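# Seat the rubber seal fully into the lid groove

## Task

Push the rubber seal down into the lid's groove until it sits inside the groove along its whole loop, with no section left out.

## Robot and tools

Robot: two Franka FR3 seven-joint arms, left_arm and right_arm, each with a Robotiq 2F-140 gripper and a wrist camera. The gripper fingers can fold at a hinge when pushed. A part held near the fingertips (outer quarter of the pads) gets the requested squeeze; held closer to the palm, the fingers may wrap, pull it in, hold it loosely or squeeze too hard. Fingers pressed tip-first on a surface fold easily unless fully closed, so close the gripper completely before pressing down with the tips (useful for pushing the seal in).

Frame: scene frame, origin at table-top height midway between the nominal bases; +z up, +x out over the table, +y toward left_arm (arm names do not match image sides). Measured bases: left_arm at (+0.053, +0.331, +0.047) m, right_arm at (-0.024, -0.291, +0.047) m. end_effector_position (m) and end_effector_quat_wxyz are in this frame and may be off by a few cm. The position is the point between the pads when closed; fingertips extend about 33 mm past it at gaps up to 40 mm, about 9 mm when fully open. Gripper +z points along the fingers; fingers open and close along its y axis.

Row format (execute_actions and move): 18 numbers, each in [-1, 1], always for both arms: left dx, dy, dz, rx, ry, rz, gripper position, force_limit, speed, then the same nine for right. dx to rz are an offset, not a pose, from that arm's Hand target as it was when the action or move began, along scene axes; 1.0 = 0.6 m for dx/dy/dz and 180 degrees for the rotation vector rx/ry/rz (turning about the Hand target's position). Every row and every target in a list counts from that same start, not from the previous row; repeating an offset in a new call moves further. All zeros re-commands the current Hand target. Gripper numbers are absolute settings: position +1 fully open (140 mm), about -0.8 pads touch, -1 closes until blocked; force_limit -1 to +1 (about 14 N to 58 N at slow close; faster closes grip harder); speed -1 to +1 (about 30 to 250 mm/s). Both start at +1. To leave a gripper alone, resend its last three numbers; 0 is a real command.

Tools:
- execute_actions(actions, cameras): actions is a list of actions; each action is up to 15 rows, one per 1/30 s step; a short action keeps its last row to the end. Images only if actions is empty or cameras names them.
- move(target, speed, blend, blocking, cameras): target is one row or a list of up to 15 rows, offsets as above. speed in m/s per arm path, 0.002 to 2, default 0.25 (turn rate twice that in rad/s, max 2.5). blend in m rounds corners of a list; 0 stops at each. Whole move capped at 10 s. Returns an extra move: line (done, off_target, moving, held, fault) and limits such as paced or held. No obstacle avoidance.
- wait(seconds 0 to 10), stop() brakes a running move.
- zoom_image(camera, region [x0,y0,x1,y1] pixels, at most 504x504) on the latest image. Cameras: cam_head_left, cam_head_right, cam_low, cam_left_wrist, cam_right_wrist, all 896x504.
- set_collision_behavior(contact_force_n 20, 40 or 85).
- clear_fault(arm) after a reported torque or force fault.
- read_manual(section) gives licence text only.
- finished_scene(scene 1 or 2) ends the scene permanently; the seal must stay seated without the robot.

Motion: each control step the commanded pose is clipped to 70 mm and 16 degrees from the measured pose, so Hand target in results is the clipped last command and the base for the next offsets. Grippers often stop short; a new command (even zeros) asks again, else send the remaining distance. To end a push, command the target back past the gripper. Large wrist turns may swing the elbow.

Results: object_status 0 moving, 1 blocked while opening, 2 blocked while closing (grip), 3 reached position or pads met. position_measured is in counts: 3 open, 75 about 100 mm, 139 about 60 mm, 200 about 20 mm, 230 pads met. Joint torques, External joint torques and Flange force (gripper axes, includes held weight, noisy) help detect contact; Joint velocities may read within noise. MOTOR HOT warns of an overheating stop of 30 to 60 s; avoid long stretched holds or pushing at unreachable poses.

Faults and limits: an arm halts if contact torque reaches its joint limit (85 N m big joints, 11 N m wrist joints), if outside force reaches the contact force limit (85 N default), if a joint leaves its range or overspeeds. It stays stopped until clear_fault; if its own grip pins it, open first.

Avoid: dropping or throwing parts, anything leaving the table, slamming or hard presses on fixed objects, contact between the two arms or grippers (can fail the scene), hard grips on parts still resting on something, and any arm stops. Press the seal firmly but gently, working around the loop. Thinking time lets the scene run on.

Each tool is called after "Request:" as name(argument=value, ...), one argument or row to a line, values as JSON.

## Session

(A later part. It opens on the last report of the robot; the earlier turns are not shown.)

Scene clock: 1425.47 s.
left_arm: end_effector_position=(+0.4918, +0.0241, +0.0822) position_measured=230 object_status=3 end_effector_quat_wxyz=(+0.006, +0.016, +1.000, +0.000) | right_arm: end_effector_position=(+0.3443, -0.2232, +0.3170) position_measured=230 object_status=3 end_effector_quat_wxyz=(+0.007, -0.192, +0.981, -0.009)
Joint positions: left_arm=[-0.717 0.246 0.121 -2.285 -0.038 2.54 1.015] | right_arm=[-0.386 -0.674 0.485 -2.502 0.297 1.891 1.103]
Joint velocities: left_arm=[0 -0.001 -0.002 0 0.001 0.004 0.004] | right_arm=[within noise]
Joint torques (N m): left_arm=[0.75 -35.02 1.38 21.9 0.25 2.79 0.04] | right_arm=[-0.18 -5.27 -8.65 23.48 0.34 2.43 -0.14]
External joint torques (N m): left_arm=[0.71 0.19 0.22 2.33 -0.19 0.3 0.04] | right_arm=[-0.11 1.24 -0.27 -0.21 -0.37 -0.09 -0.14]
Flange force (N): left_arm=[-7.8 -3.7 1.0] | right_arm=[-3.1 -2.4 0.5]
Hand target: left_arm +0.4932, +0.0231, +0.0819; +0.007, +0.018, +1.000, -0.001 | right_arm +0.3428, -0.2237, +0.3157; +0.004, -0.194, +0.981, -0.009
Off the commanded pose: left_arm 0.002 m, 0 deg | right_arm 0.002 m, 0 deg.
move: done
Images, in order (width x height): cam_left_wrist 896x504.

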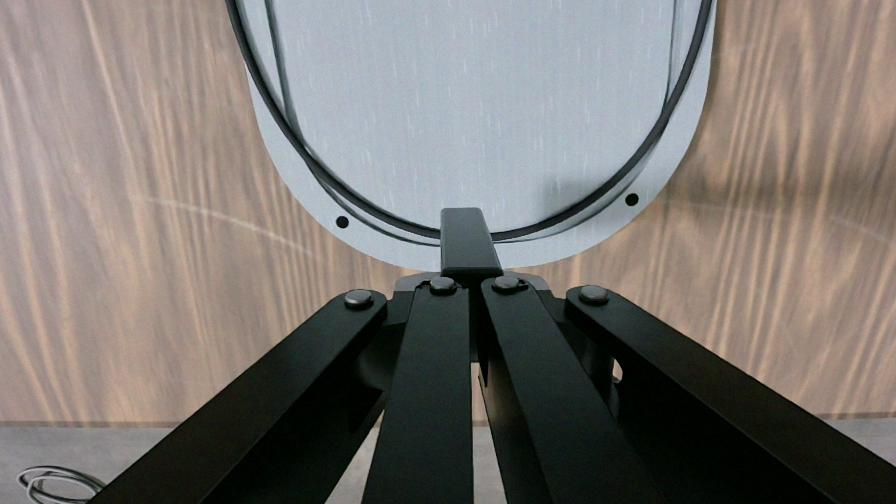

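Request:
move(
  target=[
    [0.016,0.008,-0.055,0,0,0,-1,-1,-1,0,0,0,0,0,0,-1,-1,-1],
    [0.012,0.008,-0.084,0,0,0,-1,-1,-1,0,0,0,0,0,0,-1,-1,-1],
    [0.025,0.01,-0.091,0,0,0,-1,-1,-1,0,0,0,0,0,0,-1,-1,-1],
    [0.023,0.012,-0.108,0,0,0,-1,-1,-1,0,0,0,0,0,0,-1,-1,-1],
    [0.036,0.01,-0.06,0,0,0,-1,-1,-1,0,0,0,0,0,0,-1,-1,-1],
    [0.03,0.01,0,0,0,0,-1,-1,-1,0,0,0,0,0,0,-1,-1,-1],
  ],
  speed=0.07,
  cameras=["cam_left_wrist"],
)

Scene clock: 1437.07 s.
left_arm: end_effector_position=(+0.5123, +0.0283, +0.0815) position_measured=230 object_status=3 end_effector_quat_wxyz=(+0.008, +0.019, +1.000, -0.002) | right_arm: end_effector_position=(+0.3443, -0.2232, +0.3170) position_measured=230 object_status=3 end_effector_quat_wxyz=(+0.007, -0.192, +0.981, -0.009)
Joint positions: left_arm=[-0.672 0.278 0.104 -2.241 -0.042 2.533 1.053] | right_arm=[-0.386 -0.674 0.485 -2.502 0.297 1.891 1.103]
Joint velocities: left_arm=[-0.001 0 -0.001 0 -0.001 -0.004 -0.001] | right_arm=[within noise]
Joint torques (N m): left_arm=[-0.04 -37.1 2.46 21.37 0.78 2.35 -0.28] | right_arm=[-0.24 -5.32 -8.64 23.44 0.35 2.44 -0.12]
External joint torques (N m): left_arm=[-0.24 -0.54 1.13 1.55 0.33 -0.16 -0.28] | right_arm=[-0.24 1.25 -0.28 -0.32 -0.38 -0.08 -0.12]
Flange force (N): left_arm=[-3.5 -2.6 -2.1] | right_arm=[-3.0 -2.5 0.7]
Hand target: left_arm +0.5112, +0.0291, +0.0819; +0.007, +0.018, +1.000, -0.001 | right_arm +0.3428, -0.2237, +0.3157; +0.004, -0.194, +0.981, -0.009
Off the commanded pose: left_arm 0.001 m, 0 deg | right_arm 0.002 m, 0 deg.
move: done
Images, in order (width x height): cam_left_wrist 896x504.

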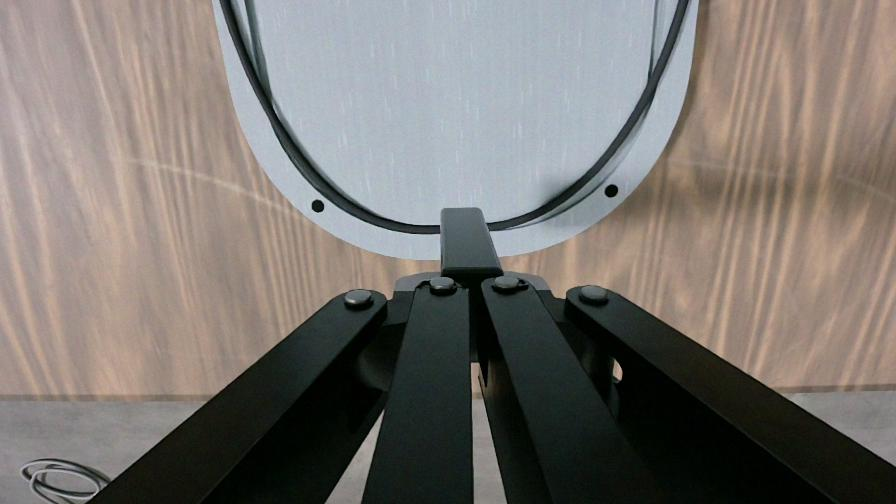

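Request:
move(
  target=[
    [-0.008,0.082,-0.02,0,0,0,-1,-1,-1,0,0,0,0,0,0,-1,-1,-1],
    [-0.008,0.083,-0.055,0,0,0,-1,-1,-1,0,0,0,0,0,0,-1,-1,-1],
    [-0.012,0.083,-0.084,0,0,0,-1,-1,-1,0,0,0,0,0,0,-1,-1,-1],
    [-0.001,0.094,-0.091,0,0,0,-1,-1,-1,0,0,0,0,0,0,-1,-1,-1],
    [-0.003,0.095,-0.105,0,0,0,-1,-1,-1,0,0,0,0,0,0,-1,-1,-1],
    [0.008,0.09,-0.06,0,0,0,-1,-1,-1,0,0,0,0,0,0,-1,-1,-1],
    [-0.1,0.0,0.35,0,0,0,-1,-1,-1,0,0,0,0,0,0,-1,-1,-1],
  ],
  speed=[0.1,0.1,0.07,0.07,0.07,0.07,0.25],
  cameras=["cam_left_wrist"],
)

Scene clock: 1450.73 s.
left_arm: end_effector_position=(+0.4513, +0.0286, +0.2922) position_measured=230 object_status=3 end_effector_quat_wxyz=(+0.008, +0.021, +1.000, -0.002) | right_arm: end_effector_position=(+0.3443, -0.2232, +0.3170) position_measured=230 object_status=3 end_effector_quat_wxyz=(+0.007, -0.192, +0.981, -0.009)
Joint positions: left_arm=[-0.663 -0.175 0.027 -2.205 0.012 2.047 0.953] | right_arm=[-0.386 -0.674 0.485 -2.502 0.297 1.891 1.103]
Joint velocities: left_arm=[-0.001 0.001 0 -0.001 0 -0.002 -0.006] | right_arm=[within noise]
Joint torques (N m): left_arm=[0.66 -25.69 0.16 26.51 0.75 2.4 -0.19] | right_arm=[-0.19 -5.34 -8.7 23.5 0.34 2.43 -0.13]
External joint torques (N m): left_arm=[0.69 0.15 0.49 2.28 0.06 -0.11 -0.19] | right_arm=[-0.21 1.2 -0.38 -0.2 -0.38 -0.08 -0.13]
Flange force (N): left_arm=[-6.9 -3.9 -4.1] | right_arm=[-2.9 -2.6 0.4]
Hand target: left_arm +0.4512, +0.0291, +0.2919; +0.007, +0.018, +1.000, -0.001 | right_arm +0.3428, -0.2237, +0.3157; +0.004, -0.194, +0.981, -0.009
Off the commanded pose: left_arm 0.001 m, 0 deg | right_arm 0.002 m, 0 deg.
move: done
Images, in order (width x height): cam_left_wrist 896x504.

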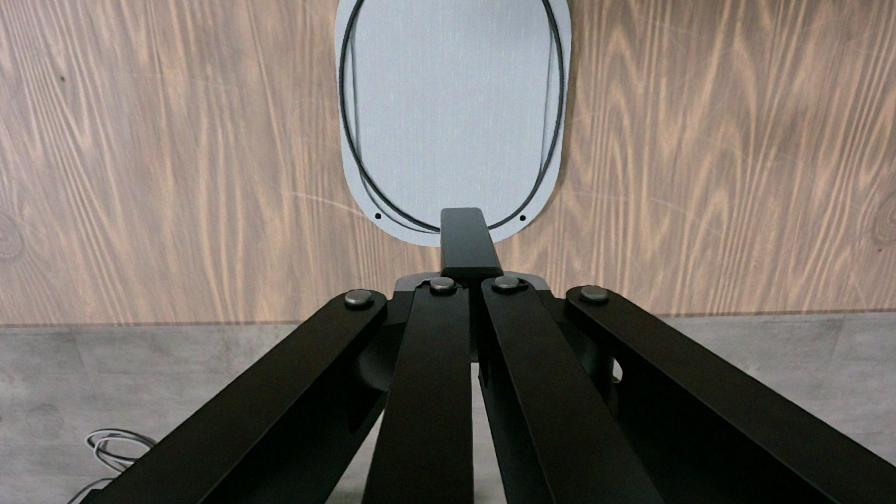

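Request:
move(
  target=[
    [0.093,-0.076,-0.25,0,0,0,-1,-1,-1,0,0,0,0,0,0,-1,-1,-1],
    [0.093,-0.076,-0.402,0,0,0,-1,-1,-1,0,0,0,0,0,0,-1,-1,-1],
    [0.09,-0.076,-0.434,0,0,0,-1,-1,-1,0,0,0,0,0,0,-1,-1,-1],
    [0.102,-0.088,-0.441,0,0,0,-1,-1,-1,0,0,0,0,0,0,-1,-1,-1],
    [0.097,-0.084,-0.458,0,0,0,-1,-1,-1,0,0,0,0,0,0,-1,-1,-1],
    [0.112,-0.088,-0.4,0,0,0,-1,-1,-1,0,0,0,0,0,0,-1,-1,-1],
    [-0.1,0.0,0.0,0,0,0,-1,-1,-1,0,0,0,0,0,0,-1,-1,-1],
  ],
  speed=[0.2,0.15,0.07,0.07,0.07,0.08,0.25],
  cameras=["cam_left_wrist"],
)

Scene clock: 1465.80 s.
left_arm: end_effector_position=(+0.3928, +0.0286, +0.2917) position_measured=230 object_status=3 end_effector_quat_wxyz=(+0.009, +0.021, +1.000, -0.001) | right_arm: end_effector_position=(+0.3443, -0.2232, +0.3170) position_measured=230 object_status=3 end_effector_quat_wxyz=(+0.007, -0.192, +0.981, -0.009)
Joint positions: left_arm=[-0.699 -0.311 -0.014 -2.344 0.006 2.049 0.879] | right_arm=[-0.386 -0.674 0.485 -2.502 0.297 1.891 1.103]
Joint velocities: left_arm=[0 0 -0.001 -0.002 0 -0.005 -0.004] | right_arm=[within noise]
Joint torques (N m): left_arm=[0.46 -21.37 0.31 25.81 0.47 2.36 -0.25] | right_arm=[-0.23 -5.36 -8.65 23.48 0.35 2.43 -0.15]
External joint torques (N m): left_arm=[0.46 -0.15 0.45 1.5 -0.22 -0.16 -0.25] | right_arm=[-0.28 1.22 -0.37 -0.27 -0.38 -0.08 -0.15]
Flange force (N): left_arm=[-3.3 -2.2 -3.3] | right_arm=[-2.9 -2.7 0.5]
Hand target: left_arm +0.3912, +0.0291, +0.2919; +0.007, +0.018, +1.000, -0.001 | right_arm +0.3428, -0.2237, +0.3157; +0.004, -0.194, +0.981, -0.009
Off the commanded pose: left_arm 0.002 m, 0 deg | right_arm 0.002 m, 0 deg.
move: done
Images, in order (width x height): cam_left_wrist 896x504.

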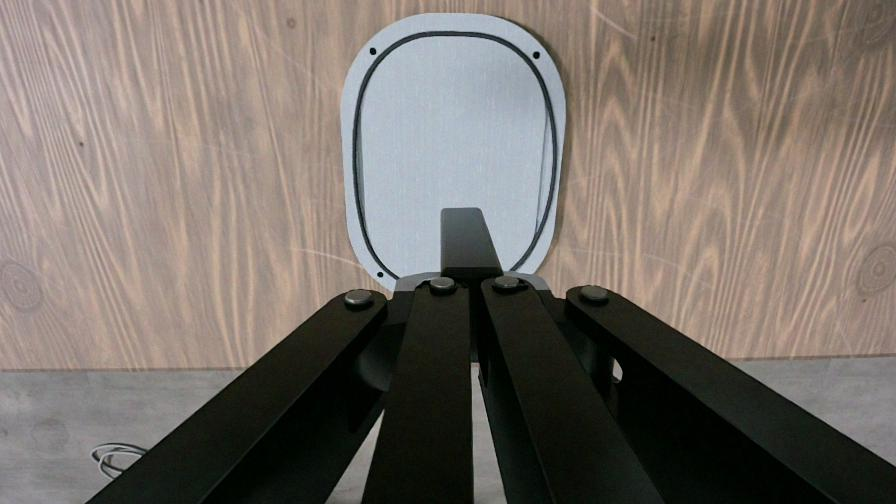

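Request:
move(
  target=[
    [0.027,-0.145,-0.2,0,0,0,-1,-1,-1,0,0,0,0,0,0,-1,-1,-1],
    [0.027,-0.145,-0.375,0,0,0,-1,-1,-1,0,0,0,0,0,0,-1,-1,-1],
  ],
  speed=0.25,
  cameras=["cam_left_wrist"],
)

Scene clock: 1472.97 s.
left_arm: end_effector_position=(+0.4063, -0.0567, +0.0672) position_measured=230 object_status=3 end_effector_quat_wxyz=(+0.006, +0.019, +1.000, +0.000) | right_arm: end_effector_position=(+0.3443, -0.2232, +0.3170) position_measured=230 object_status=3 end_effector_quat_wxyz=(+0.007, -0.192, +0.981, -0.009)
Joint positions: left_arm=[-0.747 0.254 -0.066 -2.324 0.046 2.586 0.741] | right_arm=[-0.386 -0.674 0.485 -2.502 0.297 1.891 1.103]
Joint velocities: left_arm=[-0.002 0.002 0 -0.001 -0.001 0.004 -0.005] | right_arm=[within noise]
Joint torques (N m): left_arm=[0.07 -35.06 0.92 21.28 0.73 2.77 -0.26] | right_arm=[-0.17 -5.28 -8.68 23.49 0.35 2.45 -0.16]
External joint torques (N m): left_arm=[0.25 0.13 1.39 2.34 0.32 0.27 -0.26] | right_arm=[-0.18 1.31 -0.33 -0.28 -0.37 -0.08 -0.16]
Flange force (N): left_arm=[-6.1 -5.7 1.3] | right_arm=[-3.1 -2.6 0.6]
Hand target: left_arm +0.4074, -0.0579, +0.0669; +0.007, +0.018, +1.000, -0.001 | right_arm +0.3428, -0.2237, +0.3157; +0.004, -0.194, +0.981, -0.009
Off the commanded pose: left_arm 0.002 m, 0 deg | right_arm 0.002 m, 0 deg.
move: done
Images, in order (width x height): cam_left_wrist 896x504.

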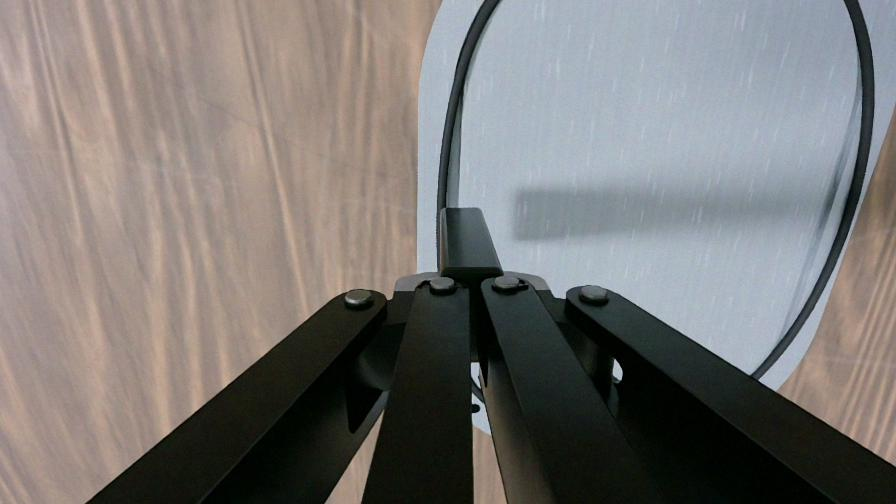

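Request:
move(
  target=[
    [-0.028,-0.036,-0.018,0.111,0,0,-1,-1,-1,0,0,0,0,0,0,-1,-1,-1],
    [-0.028,-0.036,-0.047,0.111,0,0,-1,-1,-1,0,0,0,0,0,0,-1,-1,-1],
    [-0.030,-0.012,-0.057,0.111,0,0,-1,-1,-1,0,0,0,0,0,0,-1,-1,-1],
    [-0.032,-0.007,-0.062,0.111,0,0,-1,-1,-1,0,0,0,0,0,0,-1,-1,-1],
    [-0.036,0.019,-0.067,0,0,0,-1,-1,-1,0,0,0,0,0,0,-1,-1,-1],
    [-0.042,0.027,-0.094,0,0,0,-1,-1,-1,0,0,0,0,0,0,-1,-1,-1],
    [-0.022,0.004,-0.04,0,0,0,-1,-1,-1,0,0,0,0,0,0,-1,-1,-1],
    [0.0,0.0,0,0,0,0,-1,-1,-1,0,0,0,0,0,0,-1,-1,-1],
  ],
  speed=[0.15,0.08,0.07,0.07,0.09,0.08,0.08,0.1],
  cameras=["cam_left_wrist"],
)

Scene clock: 1484.93 s.
left_arm: end_effector_position=(+0.3963, -0.0865, +0.0579) position_measured=230 object_status=3 end_effector_quat_wxyz=(+0.009, +0.039, +0.990, +0.132) | right_arm: end_effector_position=(+0.3443, -0.2232, +0.3170) position_measured=230 object_status=3 end_effector_quat_wxyz=(+0.007, -0.192, +0.981, -0.009)
Joint positions: left_arm=[-0.972 0.444 0.03 -2.015 0.206 2.246 0.541] | right_arm=[-0.386 -0.674 0.485 -2.502 0.297 1.891 1.103]
Joint velocities: left_arm=[0.002 0.001 0 0 0 0.003 -0.002] | right_arm=[within noise]
Joint torques (N m): left_arm=[0.94 -43.22 1.61 21.67 0.62 2.12 0.03] | right_arm=[-0.23 -5.35 -8.64 23.46 0.35 2.46 -0.17]
External joint torques (N m): left_arm=[1.05 -1.35 0.87 1.58 0.1 0.27 0] | right_arm=[-0.25 1.19 -0.32 -0.27 -0.38 -0.06 -0.16]
Flange force (N): left_arm=[-3.0 -0.4 -2.2] | right_arm=[-2.8 -2.6 0.6]
Hand target: left_arm +0.3973, -0.0874, +0.0592; +0.010, +0.039, +0.991, +0.129 (not the last commanded pose) | right_arm +0.3428, -0.2237, +0.3157; +0.004, -0.194, +0.981, -0.009
Off the commanded pose: left_arm 0.032 m, 15 deg | right_arm 0.002 m, 0 deg.
move: held (left_arm; a check stopped the path); path passed 0 of 8 targets; limits=held
pose unreachable (left arm): on one or more control steps of this call, first in action 0 (counted from 0), this arm could not follow its commanded pose, so it was not sent that pose on those steps. It may still have moved: this result reports where it is.
cause: moving toward the commanded pose would bring a part of the arm too close to another arm (a part of this arm just beyond joint 6 (wrist pitch) and the right arm's gripper, 1 mm apart when this arm was first held).
Images, in order (width x height): cam_left_wrist 896x504.

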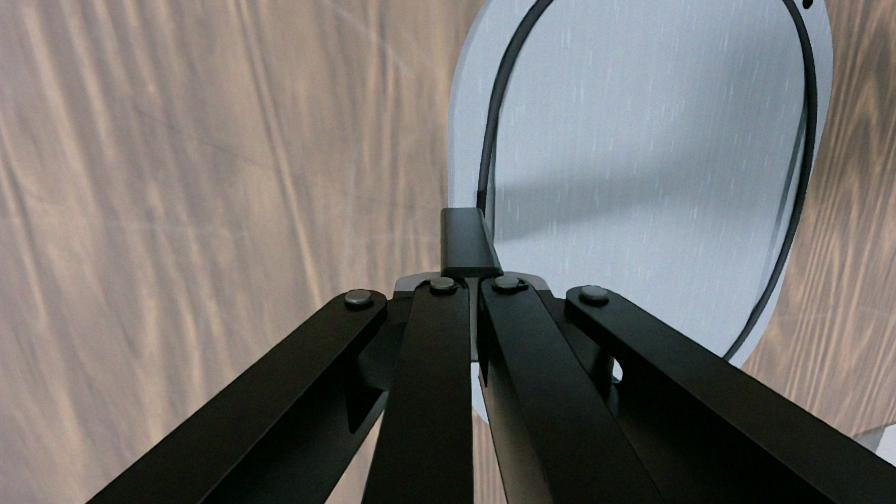

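Request:
move(
  target=[
    [0,0,0,0,0,0,-1,-1,-1,-0.1,-0.35,0.15,0,0,0,-1,-1,-1],
  ],
)

Request:
move(
  target=[
    [-0.01,0.012,-0.005,0.038,0,0,-1,-1,-1,0,0,0,0,0,0,-1,-1,-1],
    [-0.01,0.012,-0.033,0.038,0,0,-1,-1,-1,0,0,0,0,0,0,-1,-1,-1],
    [-0.012,0.037,-0.044,0.038,0,0,-1,-1,-1,0,0,0,0,0,0,-1,-1,-1],
    [-0.014,0.042,-0.049,0.038,0,0,-1,-1,-1,0,0,0,0,0,0,-1,-1,-1],
    [-0.018,0.068,-0.054,-0.073,0,0,-1,-1,-1,0,0,0,0,0,0,-1,-1,-1],
    [-0.024,0.076,-0.081,-0.073,0,0,-1,-1,-1,0,0,0,0,0,0,-1,-1,-1],
    [-0.004,0.055,-0.027,-0.073,0,0,-1,-1,-1,0,0,0,0,0,0,-1,-1,-1],
    [0.015,0.05,0.013,-0.073,0,0,-1,-1,-1,0,0,0,0,0,0,-1,-1,-1],
  ],
  speed=[0.15,0.08,0.07,0.07,0.09,0.08,0.08,0.1],
  cameras=["cam_left_wrist"],
)

Scene clock: 1495.03 s.
left_arm: end_effector_position=(+0.3964, -0.0865, +0.0579) position_measured=230 object_status=3 end_effector_quat_wxyz=(+0.009, +0.039, +0.990, +0.132) | right_arm: end_effector_position=(+0.2837, -0.4334, +0.4064) position_measured=230 object_status=3 end_effector_quat_wxyz=(+0.007, -0.191, +0.982, -0.009)
Joint positions: left_arm=[-0.972 0.444 0.03 -2.015 0.206 2.247 0.541] | right_arm=[-0.442 -0.718 0.008 -2.371 -0.001 1.676 0.755]
Joint velocities: left_arm=[within noise] | right_arm=[0 0 0 0.001 0.001 -0.001 -0.006]
Joint torques (N m): left_arm=[0.88 -43.09 1.68 21.7 0.6 2.11 0.03] | right_arm=[0.18 -5.68 -0.95 24.88 0.18 2.49 -0.15]
External joint torques (N m): left_arm=[0.81 -0.98 0.8 1.51 0.08 0.25 0] | right_arm=[0.19 1.98 -0.2 0.37 -0.56 -0.08 -0.14]
Flange force (N): left_arm=[-3.1 -1.2 -1.7] | right_arm=[-4.1 -5.8 -1.9]
Hand target: left_arm +0.3973, -0.0874, +0.0592; +0.010, +0.039, +0.991, +0.129 | right_arm +0.2828, -0.4337, +0.4057; +0.004, -0.194, +0.981, -0.009
Off the commanded pose: left_arm 0.002 m, 0 deg | right_arm 0.001 m, 0 deg.
move: done

Scene clock: 1502.67 s.
left_arm: end_effector_position=(+0.4061, -0.0573, +0.0660) position_measured=230 object_status=3 end_effector_quat_wxyz=(+0.015, +0.036, +0.999, +0.015) | right_arm: end_effector_position=(+0.2837, -0.4334, +0.4064) position_measured=230 object_status=3 end_effector_quat_wxyz=(+0.007, -0.192, +0.981, -0.009)
Joint positions: left_arm=[-0.774 0.262 -0.054 -2.312 0.106 2.571 0.71] | right_arm=[-0.442 -0.718 0.008 -2.371 -0.001 1.676 0.752]
Joint velocities: left_arm=[0.001 -0.001 -0.001 -0.001 0.001 -0.004 0.005] | right_arm=[within noise]
Joint torques (N m): left_arm=[0.69 -35.97 0.07 21.22 0.28 2.32 0.15] | right_arm=[-0.23 -5.67 -0.51 24.9 0.33 2.49 -0.11]
External joint torques (N m): left_arm=[0.76 -0.48 0.36 2.17 -0.1 -0.16 0.14] | right_arm=[-0.21 1.84 0.22 0.47 -0.4 -0.07 -0.11]
Flange force (N): left_arm=[-5.9 -3.7 -1.6] | right_arm=[-4.4 -5.3 -2.1]
Hand target: left_arm +0.4063, -0.0574, +0.0670; +0.015, +0.038, +0.999, +0.015 | right_arm +0.2828, -0.4337, +0.4057; +0.004, -0.194, +0.981, -0.009
Off the commanded pose: left_arm 0.001 m, 0 deg | right_arm 0.001 m, 0 deg.
move: done
Images, in order (width x height): cam_left_wrist 896x504.

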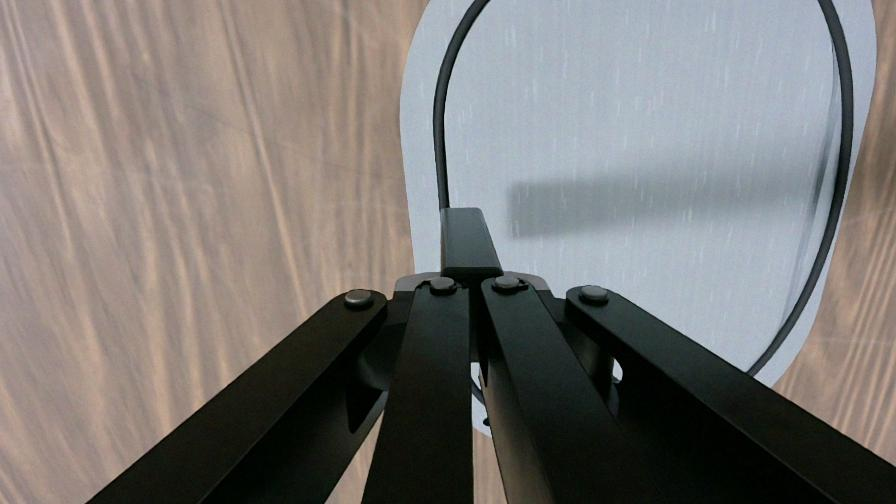

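Request:
move(
  target=[
    [0.1,0.03,0.2,0,0,0,-1,-1,-1,0,0,0,0,0,0,-1,-1,-1],
  ],
  cameras=["cam_left_wrist"],
)

Scene clock: 1507.47 s.
left_arm: end_effector_position=(+0.4668, -0.0396, +0.1879) position_measured=230 object_status=3 end_effector_quat_wxyz=(+0.017, +0.036, +0.999, +0.015) | right_arm: end_effector_position=(+0.2837, -0.4334, +0.4064) position_measured=230 object_status=3 end_effector_quat_wxyz=(+0.007, -0.192, +0.981, -0.009)
Joint positions: left_arm=[-0.697 0.109 -0.035 -2.149 0.062 2.263 0.853] | right_arm=[-0.442 -0.718 0.008 -2.371 -0.001 1.676 0.752]
Joint velocities: left_arm=[0.001 -0.001 0 0.001 0.001 -0.001 0.005] | right_arm=[within noise]
Joint torques (N m): left_arm=[0.76 -34.01 0.57 25.18 0.4 2.36 0.14] | right_arm=[-0.18 -5.71 -0.48 24.87 0.32 2.48 -0.15]
External joint torques (N m): left_arm=[0.75 0.31 0.58 2.42 -0.2 -0.12 0.14] | right_arm=[-0.2 1.77 0.22 0.49 -0.43 -0.07 -0.14]
Flange force (N): left_arm=[-8.6 -4.9 -2.2] | right_arm=[-4.2 -5.2 -2.1]
Hand target: left_arm +0.4663, -0.0394, +0.1870; +0.015, +0.038, +0.999, +0.015 | right_arm +0.2828, -0.4337, +0.4057; +0.004, -0.194, +0.981, -0.009
Off the commanded pose: left_arm 0.001 m, 0 deg | right_arm 0.001 m, 0 deg.
move: done
Images, in order (width x height): cam_left_wrist 896x504.

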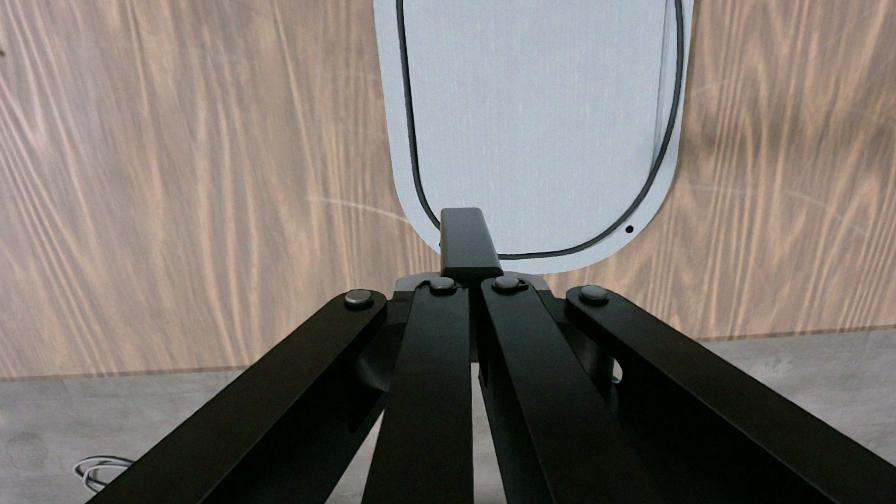

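Request:
move(
  target=[
    [-0.053,0.25,0,-0.01,0,0,-1,-1,-1,0,0,0,0,0,0,-1,-1,-1],
    [-0.053,0.252,-0.2,-0.01,0,0,-1,-1,-1,0,0,0,0,0,0,-1,-1,-1],
  ],
  cameras=["cam_left_wrist"],
)

Scene clock: 1515.57 s.
left_arm: end_effector_position=(+0.4332, +0.1130, +0.0671) position_measured=230 object_status=3 end_effector_quat_wxyz=(+0.014, +0.036, +0.999, +0.001) | right_arm: end_effector_position=(+0.2837, -0.4334, +0.4064) position_measured=230 object_status=3 end_effector_quat_wxyz=(+0.007, -0.192, +0.981, -0.009)
Joint positions: left_arm=[-0.615 0.053 0.106 -2.631 0.021 2.708 1.096] | right_arm=[-0.442 -0.718 0.008 -2.371 -0.001 1.676 0.752]
Joint velocities: left_arm=[0 0.001 0 0 0 0.005 0.004] | right_arm=[within noise]
Joint torques (N m): left_arm=[0.4 -26.28 0.56 19.64 0.13 2.82 0.18] | right_arm=[-0.24 -5.69 -0.5 24.89 0.32 2.49 -0.12]
External joint torques (N m): left_arm=[0.36 0.49 0.33 2.31 -0.19 0.3 0.18] | right_arm=[-0.29 1.85 0.12 0.44 -0.42 -0.07 -0.12]
Flange force (N): left_arm=[-8.1 -2.6 2.6] | right_arm=[-4.2 -5.4 -2.0]
Hand target: left_arm +0.4345, +0.1118, +0.0670; +0.015, +0.038, +0.999, -0.001 | right_arm +0.2828, -0.4337, +0.4057; +0.004, -0.194, +0.981, -0.009
Off the commanded pose: left_arm 0.002 m, 0 deg | right_arm 0.001 m, 0 deg.
move: done
Images, in order (width x height): cam_left_wrist 896x504.

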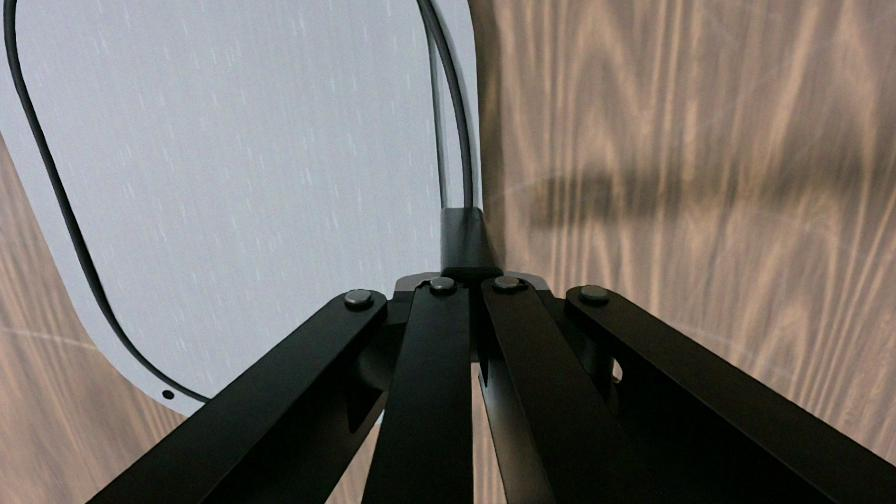

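Request:
move(
  target=[
    [-0.09,0.022,0,-0.111,0,0,-1,-1,-1,0,0,0,0,0,0,-1,-1,-1],
    [-0.113,0.020,-0.018,-0.111,0,0,-1,-1,-1,0,0,0,0,0,0,-1,-1,-1],
    [-0.113,0.020,-0.047,-0.111,0,0,-1,-1,-1,0,0,0,0,0,0,-1,-1,-1],
    [-0.115,0.006,-0.057,-0.111,0,0,-1,-1,-1,0,0,0,0,0,0,-1,-1,-1],
    [-0.117,0.003,-0.062,-0.111,0,0,-1,-1,-1,0,0,0,0,0,0,-1,-1,-1],
    [-0.121,-0.017,-0.067,-0.0,0,0,-1,-1,-1,0,0,0,0,0,0,-1,-1,-1],
    [-0.127,-0.006,-0.092,0,0,0,-1,-1,-1,0,0,0,0,0,0,-1,-1,-1],
  ],
  speed=[0.15,0.15,0.08,0.07,0.07,0.09,0.08],
  cameras=["cam_left_wrist"],
)

Scene clock: 1543.57 s.
left_arm: end_effector_position=(+0.3821, +0.0820, +0.0387) position_measured=230 object_status=3 end_effector_quat_wxyz=(+0.044, +0.036, +0.998, -0.032) | right_arm: end_effector_position=(+0.2837, -0.4334, +0.4064) position_measured=230 object_status=3 end_effector_quat_wxyz=(+0.007, -0.192, +0.981, -0.009)
Joint positions: left_arm=[-1.163 0.074 0.494 -2.786 -0.176 2.958 1.124] | right_arm=[-0.442 -0.718 0.008 -2.371 -0.001 1.676 0.752]
Joint velocities: left_arm=[0 0 0 0.001 0.001 0.001 0.007] | right_arm=[within noise]
Joint torques (N m): left_arm=[0.71 1.5 0.13 1.85 0.03 -1.4 0.08] | right_arm=[-0.23 -5.73 -0.45 24.85 0.33 2.48 -0.17]
External joint torques (N m): left_arm=[0.64 22.61 -0.84 -12.47 -0.21 -4.11 0.08] | right_arm=[-0.29 1.82 0.19 0.41 -0.42 -0.08 -0.16]
Flange force (N): left_arm=[0.0 0.0 0.0] | right_arm=[-4.1 -5.3 -2.0]
Hand target: left_arm +0.3583, +0.1082, +0.0118; +0.015, +0.038, +0.999, -0.001 | right_arm +0.2828, -0.4337, +0.4057; +0.004, -0.194, +0.981, -0.009
Off the commanded pose: left_arm 0.044 m, 5 deg | right_arm 0.001 m, 0 deg.
move: off_target (left_arm)
Images, in order (width x height): cam_left_wrist 896x504.

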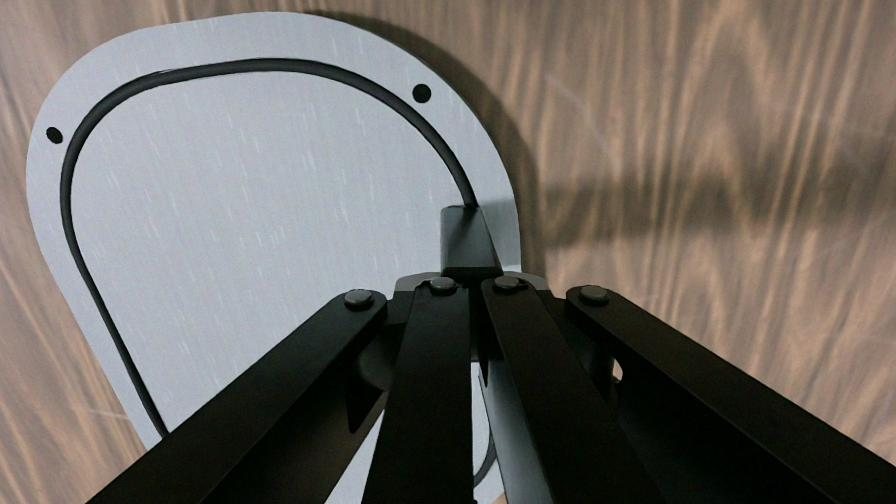

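Request:
move(
  target=[
    [0.038,-0.043,0.03,0,0,0,-1,-1,-1,0,0,0,0,0,0,-1,-1,-1],
    [0.045,-0.043,0.09,0,0,0,-1,-1,-1,0,0,0,0,0,0,-1,-1,-1],
  ],
  speed=0.08,
  cameras=["cam_left_wrist"],
)

Scene clock: 1550.37 s.
left_arm: end_effector_position=(+0.3853, +0.0832, +0.0647) position_measured=230 object_status=3 end_effector_quat_wxyz=(+0.015, +0.040, +0.999, +0.000) | right_arm: end_effector_position=(+0.2837, -0.4334, +0.4064) position_measured=230 object_status=3 end_effector_quat_wxyz=(+0.007, -0.192, +0.981, -0.009)
Joint positions: left_arm=[-1.191 0.006 0.563 -2.708 0.034 2.738 0.973] | right_arm=[-0.442 -0.718 0.008 -2.371 -0.001 1.676 0.752]
Joint velocities: left_arm=[0 -0.001 0 0.001 0 -0.001 -0.006] | right_arm=[within noise]
Joint torques (N m): left_arm=[0.45 -21.06 0.75 18.78 0.65 2.4 -0.16] | right_arm=[-0.17 -5.72 -0.48 24.93 0.32 2.5 -0.09]
External joint torques (N m): left_arm=[0.41 -0.54 0.62 2.02 0.36 -0.12 -0.15] | right_arm=[-0.19 1.71 0.2 0.54 -0.42 -0.05 -0.09]
Flange force (N): left_arm=[-2.9 -0.9 -5.1] | right_arm=[-4.2 -5.1 -2.2]
Hand target: left_arm +0.3853, +0.0824, +0.0658; +0.015, +0.038, +0.999, -0.001 | right_arm +0.2828, -0.4337, +0.4057; +0.004, -0.194, +0.981, -0.009
Off the commanded pose: left_arm 0.001 m, 0 deg | right_arm 0.001 m, 0 deg.
move: done
Images, in order (width x height): cam_left_wrist 896x504.

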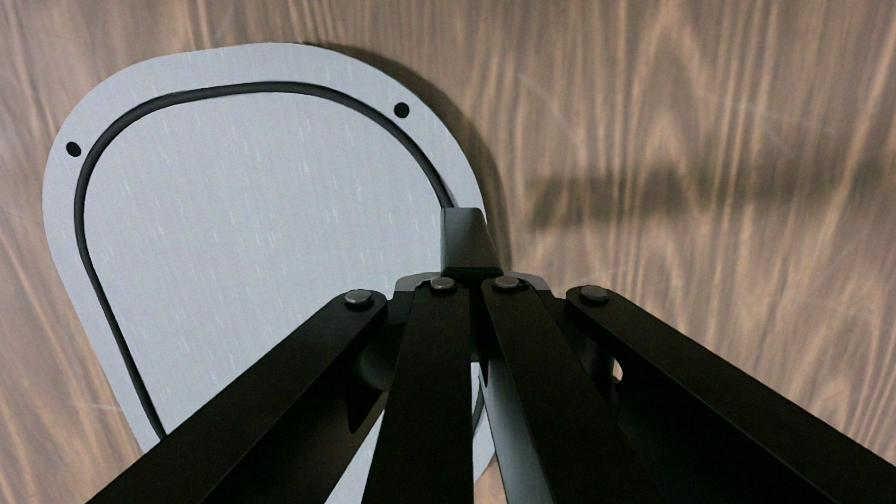

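Look from higher.

Request:
move(
  target=[
    [0.05,-0.06,0.25,0,0,0.05,-1,-1,-1,0,0,0,0,0,0,-1,-1,-1],
  ],
  cameras=["cam_left_wrist"],
)

Scene clock: 1554.57 s.
left_arm: end_effector_position=(+0.4156, +0.0460, +0.2163) position_measured=230 object_status=3 end_effector_quat_wxyz=(+0.017, -0.036, +0.999, -0.001) | right_arm: end_effector_position=(+0.2837, -0.4334, +0.4064) position_measured=230 object_status=3 end_effector_quat_wxyz=(+0.007, -0.192, +0.981, -0.009)
Joint positions: left_arm=[-1.134 -0.241 0.468 -2.454 0.167 2.258 0.698] | right_arm=[-0.442 -0.718 0.008 -2.371 -0.001 1.676 0.752]
Joint velocities: left_arm=[-0.001 0 0 -0.001 0 -0.001 -0.006] | right_arm=[within noise]
Joint torques (N m): left_arm=[0.91 -18.46 -3.13 25.27 0.41 2.4 -0.25] | right_arm=[-0.26 -5.7 -0.55 24.84 0.35 2.48 -0.1]
External joint torques (N m): left_arm=[0.94 0.82 0.09 2.43 -0.19 -0.14 -0.25] | right_arm=[-0.23 1.8 0.2 0.41 -0.39 -0.08 -0.1]
Flange force (N): left_arm=[-7.2 -6.3 -2.1] | right_arm=[-4.2 -5.1 -1.9]
Hand target: left_arm +0.4153, +0.0464, +0.2158; +0.015, -0.041, +0.999, +0.001 | right_arm +0.2828, -0.4337, +0.4057; +0.004, -0.194, +0.981, -0.009
Off the commanded pose: left_arm 0.001 m, 1 deg | right_arm 0.001 m, 0 deg.
move: done
Images, in order (width x height): cam_left_wrist 896x504.

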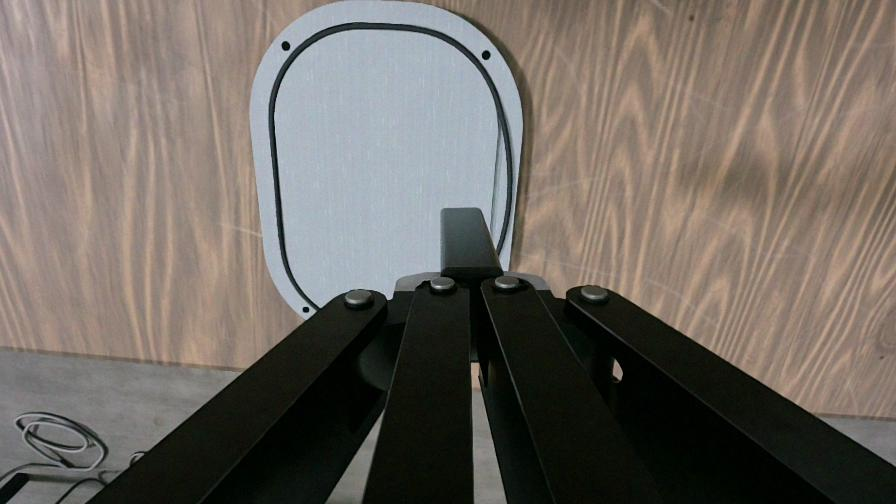

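Request:
move(
  target=[
    [-0.03,0.09,-0.2,-0.111,-0.009,0,-1,-1,-1,0,0,0,0,0,0,-1,-1,-1],
    [-0.03,0.088,-0.268,-0.111,-0.009,0,-1,-1,-1,0,0,0,0,0,0,-1,-1,-1],
    [-0.03,0.088,-0.294,-0.111,-0.009,0,-1,-1,-1,0,0,0,0,0,0,-1,-1,-1],
    [-0.032,0.074,-0.303,-0.111,-0.009,0,-1,-1,-1,0,0,0,0,0,0,-1,-1,-1],
    [-0.034,0.071,-0.308,-0.111,-0.009,0,-1,-1,-1,0,0,0,0,0,0,-1,-1,-1],
    [-0.038,0.055,-0.313,0,0,0,-1,-1,-1,0,0,0,0,0,0,-1,-1,-1],
    [-0.044,0.073,-0.336,0,0,0,-1,-1,-1,0,0,0,0,0,0,-1,-1,-1],
  ],
  speed=[0.2,0.15,0.08,0.07,0.07,0.09,0.08],
  cameras=["cam_left_wrist"],
)

Scene clock: 1573.60 s.
left_arm: end_effector_position=(+0.4162, +0.0707, +0.0430) position_measured=230 object_status=3 end_effector_quat_wxyz=(+0.045, -0.029, +0.998, -0.013) | right_arm: end_effector_position=(+0.2837, -0.4334, +0.4064) position_measured=230 object_status=3 end_effector_quat_wxyz=(+0.007, -0.192, +0.981, -0.009)
Joint positions: left_arm=[-2.862 -0.194 2.335 -2.637 0.547 2.82 0.468] | right_arm=[-0.442 -0.718 0.008 -2.371 -0.001 1.676 0.752]
Joint torques (N m): left_arm=[0.44 22.74 -3.19 17.59 0.23 2.71 -0.05] | right_arm=[-0.2 -5.71 -0.44 24.91 0.32 2.5 -0.13]
External joint torques (N m): left_arm=[0.42 1.88 0.45 1.78 0.06 0.05 -0.04] | right_arm=[-0.23 1.81 0.24 0.53 -0.42 -0.05 -0.12]
External joint torques when the fault began: left_arm=[2.84 -17.33 8.85 -15.47 0.69 -5.1 -0.38]
Flange force (N): left_arm=[0.0 0.0 0.0] | right_arm=[-4.4 -5.3 -2.2]
Flange force when the fault began (N): left_arm=[0.0 0.0 0.0]
Hand target: left_arm +0.4162, +0.0707, +0.0430; +0.045, -0.029, +0.998, -0.013 (not the last commanded pose) | right_arm +0.2828, -0.4337, +0.4057; +0.004, -0.194, +0.981, -0.009
Tool commands: left_gripper/position=-1.0 left_gripper/force_limit=-1.0 left_gripper/speed=-1.0 right_gripper/position=-1.0 right_gripper/force_limit=-1.0 right_gripper/speed=-1.0
Off the commanded pose: left_arm 0.044 m, 4 deg | right_arm 0.001 m, 0 deg.
FORCE FAULT: contact force on the left arm reached its limit, and that arm stopped. The contact can be on any part of that arm, not only on its tool. That arm's remaining commands of this call were not run. That arm is still stopped at the end of this call. While its stop runs, that arm takes no new command, but execute_actions still moves its gripper.
CLEAR FAULT: the left arm stays stopped (Reflex) until you call clear_fault(arm="left_arm").
move: fault (left_arm)
Images, in order (width x height): cam_left_wrist 896x504.

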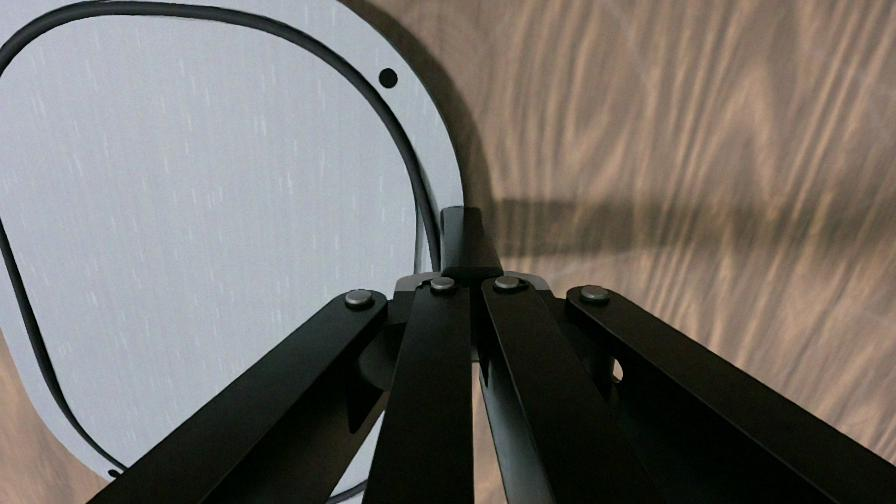

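Request:
clear_fault(
  arm="left_arm",
)

Request:
move(
  target=[
    [0,0,0.03,0,0,0,-1,-1,-1,0,0,0,0,0,0,-1,-1,-1],
    [0,0,0.3,0,0,0,-1,-1,-1,0,0,0,0,0,0,-1,-1,-1],
  ],
  speed=0.15,
  cameras=["cam_left_wrist","cam_head_left"],
)

Scene clock: 1580.57 s.
left_arm: end_effector_position=(+0.4162, +0.0707, +0.0430) position_measured=230 object_status=3 end_effector_quat_wxyz=(+0.045, -0.029, +0.998, -0.013) | right_arm: end_effector_position=(+0.2837, -0.4334, +0.4064) position_measured=230 object_status=3 end_effector_quat_wxyz=(+0.007, -0.192, +0.981, -0.009)
Joint positions: left_arm=[-2.862 -0.194 2.335 -2.637 0.547 2.82 0.468] | right_arm=[-0.442 -0.718 0.008 -2.371 -0.001 1.676 0.752]
Joint torques (N m): left_arm=[0.48 22.72 -3.19 17.52 0.24 2.72 -0.06] | right_arm=[-0.26 -5.64 -0.47 24.86 0.32 2.48 -0.11]
External joint torques (N m): left_arm=[0.52 1.73 0.53 1.56 0.07 0.02 -0.06] | right_arm=[-0.32 1.91 0.16 0.41 -0.43 -0.08 -0.11]
Flange force (N): left_arm=[0.0 0.0 0.0] | right_arm=[-4.3 -5.5 -2.0]
Hand target: left_arm +0.4162, +0.0707, +0.0430; +0.045, -0.029, +0.998, -0.013 (not the last commanded pose) | right_arm +0.2828, -0.4337, +0.4057; +0.004, -0.194, +0.981, -0.009
Tool commands: left_gripper/position=-1.0 left_gripper/force_limit=-1.0 left_gripper/speed=-1.0 right_gripper/position=-1.0 right_gripper/force_limit=-1.0 right_gripper/speed=-1.0
Off the commanded pose: left_arm 0.044 m, 4 deg | right_arm 0.001 m, 0 deg.
FORCE FAULT, CONTINUED: the left arm's stop, for the force fault that an earlier result reported, is over. The call counts as one of the actions that you can send in this scene. That arm's target is now where it stood when the stop ended, not its last command. That arm accepts commands again.
CLEAR FAULT: your call cleared the left arm's force fault. If the contact force or a joint's load stays at its limit, that arm stops again.

Scene clock: 1584.10 s.
left_arm: end_effector_position=(+0.4173, +0.0703, +0.2231) position_measured=230 object_status=3 end_effector_quat_wxyz=(+0.046, -0.031, +0.998, -0.013) | right_arm: end_effector_position=(+0.2837, -0.4334, +0.4064) position_measured=230 object_status=3 end_effector_quat_wxyz=(+0.007, -0.192, +0.981, -0.009)
Joint positions: left_arm=[-2.859 0.493 2.256 -2.538 -0.451 2.256 1.212] | right_arm=[-0.442 -0.718 0.008 -2.371 -0.001 1.676 0.752]
Joint velocities: left_arm=[0 0.002 0.001 -0.001 0.001 0 0.005] | right_arm=[within noise]
Joint torques (N m): left_arm=[0.26 8.61 10.93 22.95 0.44 2.53 0.09] | right_arm=[-0.16 -5.69 -0.48 24.92 0.32 2.5 -0.14]
External joint torques (N m): left_arm=[0.28 1.76 1.57 1.45 -0.21 -0.16 0.09] | right_arm=[-0.15 1.95 0.26 0.41 -0.42 -0.06 -0.14]
Flange force (N): left_arm=[3.0 3.9 -8.4] | right_arm=[-4.6 -5.4 -2.0]
Hand target: left_arm +0.4162, +0.0707, +0.2230; +0.045, -0.029, +0.998, -0.013 | right_arm +0.2828, -0.4337, +0.4057; +0.004, -0.194, +0.981, -0.009
Off the commanded pose: left_arm 0.001 m, 0 deg | right_arm 0.001 m, 0 deg.
joint sent to its limit (left arm) — joint 1 (waist), lower limit. The joint targets still meet the commanded pose.
move: done
Images, in order (width x height): cam_head_left 896x504, cam_left_wrist 896x504.

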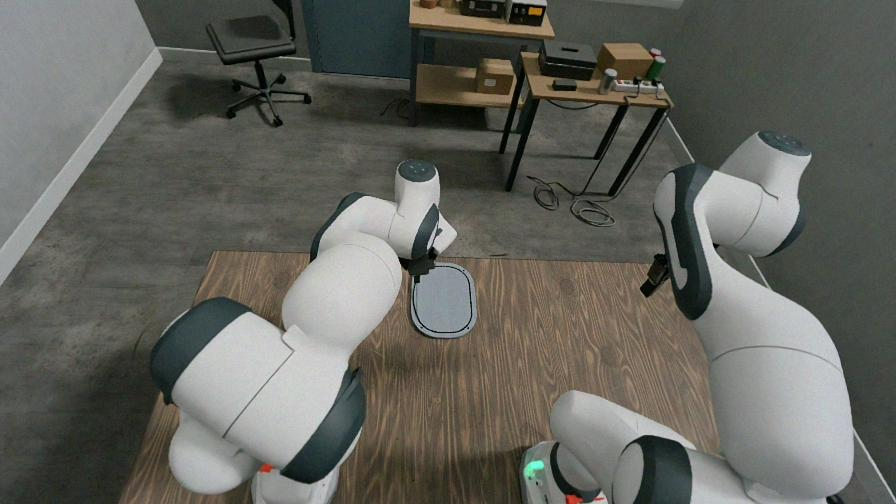

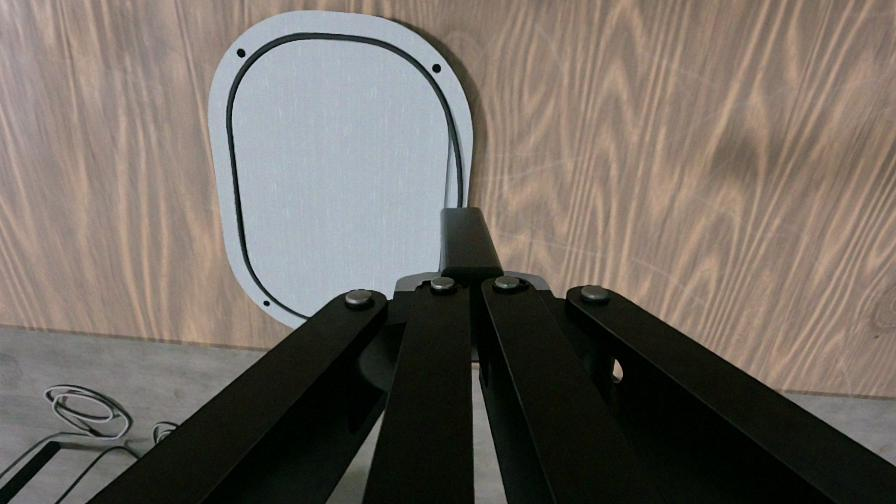

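Request:
move(
  target=[
    [0,0.1,0.1,0,0,0,-1,-1,-1,0,0,0,0,0,0,-1,-1,-1],
    [-0.2,0.4,0.35,0,0,0,-1,-1,-1,0.167,0.7,-0.15,0,0,-0.1,-1,-1,-1],
  ],
  speed=0.25,
  cameras=["cam_right_wrist","cam_head_left"],
)

Scene clock: 1593.00 s.
left_arm: end_effector_position=(+0.2967, +0.3117, +0.4321) position_measured=230 object_status=3 end_effector_quat_wxyz=(+0.045, -0.032, +0.998, -0.012) | right_arm: end_effector_position=(+0.3837, -0.0142, +0.3154) position_measured=230 object_status=3 end_effector_quat_wxyz=(+0.004, -0.040, +0.999, -0.009)
Joint positions: left_arm=[-2.535 1.164 2.844 -2.478 -0.337 1.415 1.897] | right_arm=[-0.708 -0.541 1.129 -2.137 0.485 1.852 1.708]
Joint velocities: left_arm=[0 0 0 0.001 0 -0.001 0.006] | right_arm=[within noise]
Joint torques (N m): left_arm=[0.86 -6.13 7.59 22.92 0.4 2.44 0.08] | right_arm=[-0.45 4.11 -15.19 22.3 1.15 2.35 0.24]
External joint torques (N m): left_arm=[0.88 1.09 0.97 1.7 -0.26 -0.17 0.09] | right_arm=[-0.51 1.11 -0.44 0.34 0.38 -0.11 0.24]
Flange force (N): left_arm=[1.7 0.4 -5.0] | right_arm=[-4.0 1.1 -0.9]
Hand target: left_arm +0.2962, +0.3107, +0.4330; +0.045, -0.029, +0.998, -0.013 | right_arm +0.3830, -0.0137, +0.3157; +0.003, -0.038, +0.999, -0.009
Off the commanded pose: left_arm 0.001 m, 0 deg | right_arm 0.001 m, 0 deg.
joint sent to its limit (left arm) — joint 3 (upper arm roll), upper limit. The joint targets still meet the commanded pose.
move: done
Images, in order (width x height): cam_head_left 896x504, cam_right_wrist 896x504.

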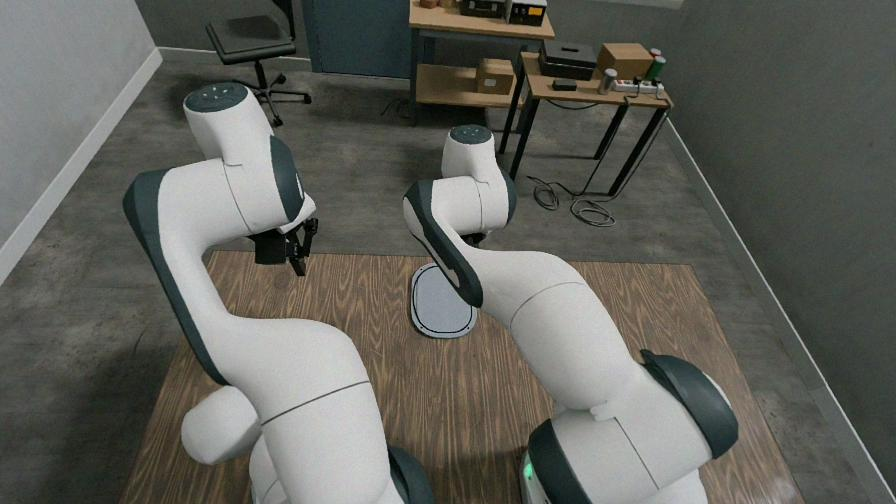

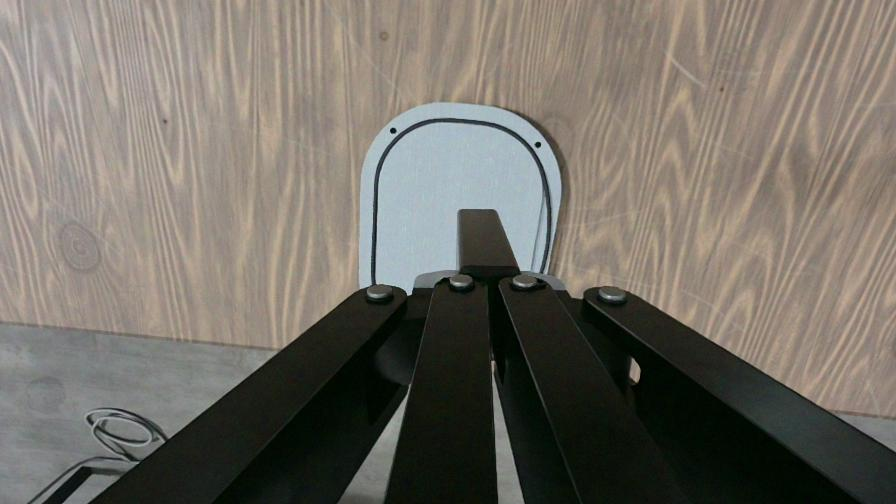

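Request:
move(
  target=[
    [0,0,0,0,0,0,-1,-1,-1,0.082,0.145,-0.2,0,0,0,-1,-1,-1],
    [0,0,0,0,0,0,-1,-1,-1,0.082,0.145,-0.4,0,0,0,-1,-1,-1],
  ],
  speed=0.2,
  cameras=["cam_right_wrist"],
)

Scene clock: 1601.50 s.
left_arm: end_effector_position=(+0.2967, +0.3117, +0.4321) position_measured=230 object_status=3 end_effector_quat_wxyz=(+0.045, -0.031, +0.998, -0.013) | right_arm: end_effector_position=(+0.4309, +0.0717, +0.0745) position_measured=230 object_status=3 end_effector_quat_wxyz=(+0.001, -0.036, +0.999, -0.012)
Joint positions: left_arm=[-2.535 1.164 2.844 -2.478 -0.337 1.415 1.9] | right_arm=[-1.485 -0.701 2.107 -2.04 0.775 2.264 1.682]
Joint velocities: left_arm=[within noise] | right_arm=[0 0 0 0 0.001 0.001 -0.006]
Joint torques (N m): left_arm=[0.92 -6.14 7.6 22.94 0.4 2.44 0.09] | right_arm=[-0.66 32.61 -17.92 17.76 1.01 2.8 -0.21]
External joint torques (N m): left_arm=[0.92 1.15 1 1.78 -0.27 -0.17 0.1] | right_arm=[-0.61 0.53 0.01 0.52 0.38 0.37 -0.21]
Flange force (N): left_arm=[1.8 0.4 -5.1] | right_arm=[-2.4 0.0 1.6]
Hand target: left_arm +0.2962, +0.3107, +0.4330; +0.045, -0.029, +0.998, -0.013 | right_arm +0.4322, +0.0733, +0.0757; +0.003, -0.038, +0.999, -0.009
Off the commanded pose: left_arm 0.001 m, 0 deg | right_arm 0.002 m, 0 deg.
joint sent to its limit (left arm) — joint 3 (upper arm roll), upper limit. The joint targets still meet the commanded pose.
move: done
Images, in order (width x height): cam_right_wrist 896x504.

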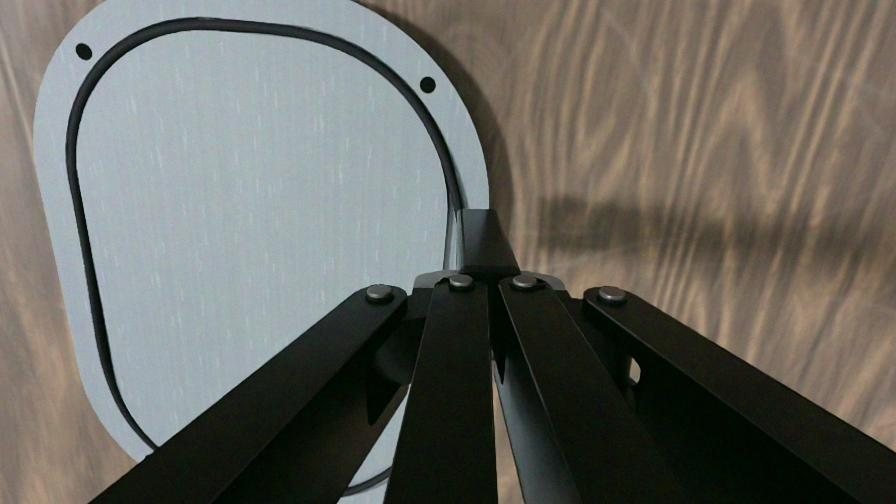

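Request:
move(
  target=[
    [0,0,0,0,0,0,-1,-1,-1,0,0.02,0.0,-0.111,-0.009,0,-1,-1,-1],
    [0,0,0,0,0,0,-1,-1,-1,0,0.02,-0.020,-0.111,-0.009,0,-1,-1,-1],
  ],
  speed=0.2,
  cameras=["cam_right_wrist"],
)

Scene clock: 1608.83 s.
left_arm: end_effector_position=(+0.2967, +0.3117, +0.4321) position_measured=230 object_status=3 end_effector_quat_wxyz=(+0.045, -0.031, +0.998, -0.013) | right_arm: end_effector_position=(+0.4307, +0.0848, +0.0644) position_measured=230 object_status=3 end_effector_quat_wxyz=(+0.009, -0.041, +0.982, -0.184)
Joint positions: left_arm=[-2.535 1.164 2.844 -2.478 -0.337 1.415 1.9] | right_arm=[-1.451 -1.007 2.064 -1.722 0.612 1.969 1.926]
Joint velocities: left_arm=[within noise] | right_arm=[-0.001 0 0 0 0.003 0.004 0.005]
Joint torques (N m): left_arm=[0.86 -6.1 7.54 22.87 0.41 2.45 0.11] | right_arm=[-0.84 39.2 -24.45 14.39 0.78 2.26 0.03]
External joint torques (N m): left_arm=[0.87 1.1 0.98 1.61 -0.25 -0.17 0.11] | right_arm=[-0.79 -0.53 -0.44 0.27 0.57 0.3 0.06]
Flange force (N): left_arm=[1.9 0.4 -4.7] | right_arm=[-3.3 1.8 1.1]
Hand target: left_arm +0.2962, +0.3107, +0.4330; +0.045, -0.029, +0.998, -0.013 | right_arm +0.4322, +0.0853, +0.0637; +0.010, -0.038, +0.982, -0.183
Off the commanded pose: left_arm 0.001 m, 0 deg | right_arm 0.002 m, 0 deg.
joint sent to its limit (left arm) — joint 3 (upper arm roll), upper limit. The joint targets still meet the commanded pose.
move: done
Images, in order (width x height): cam_right_wrist 896x504.

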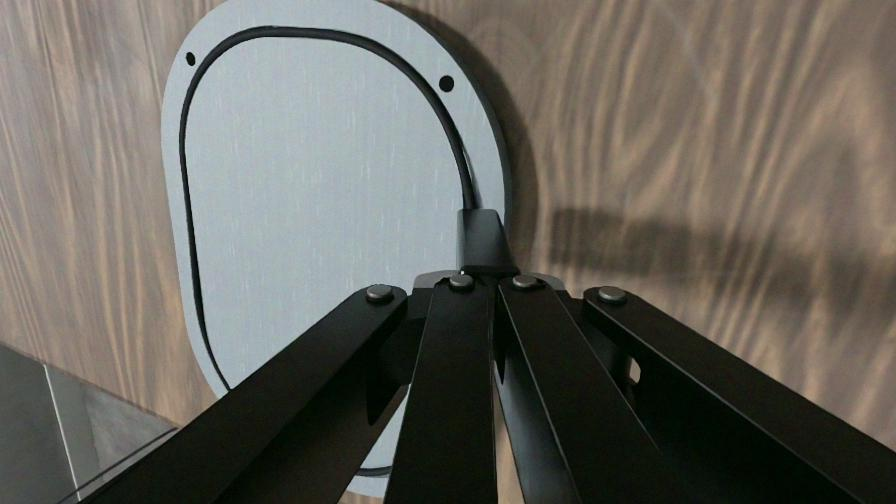

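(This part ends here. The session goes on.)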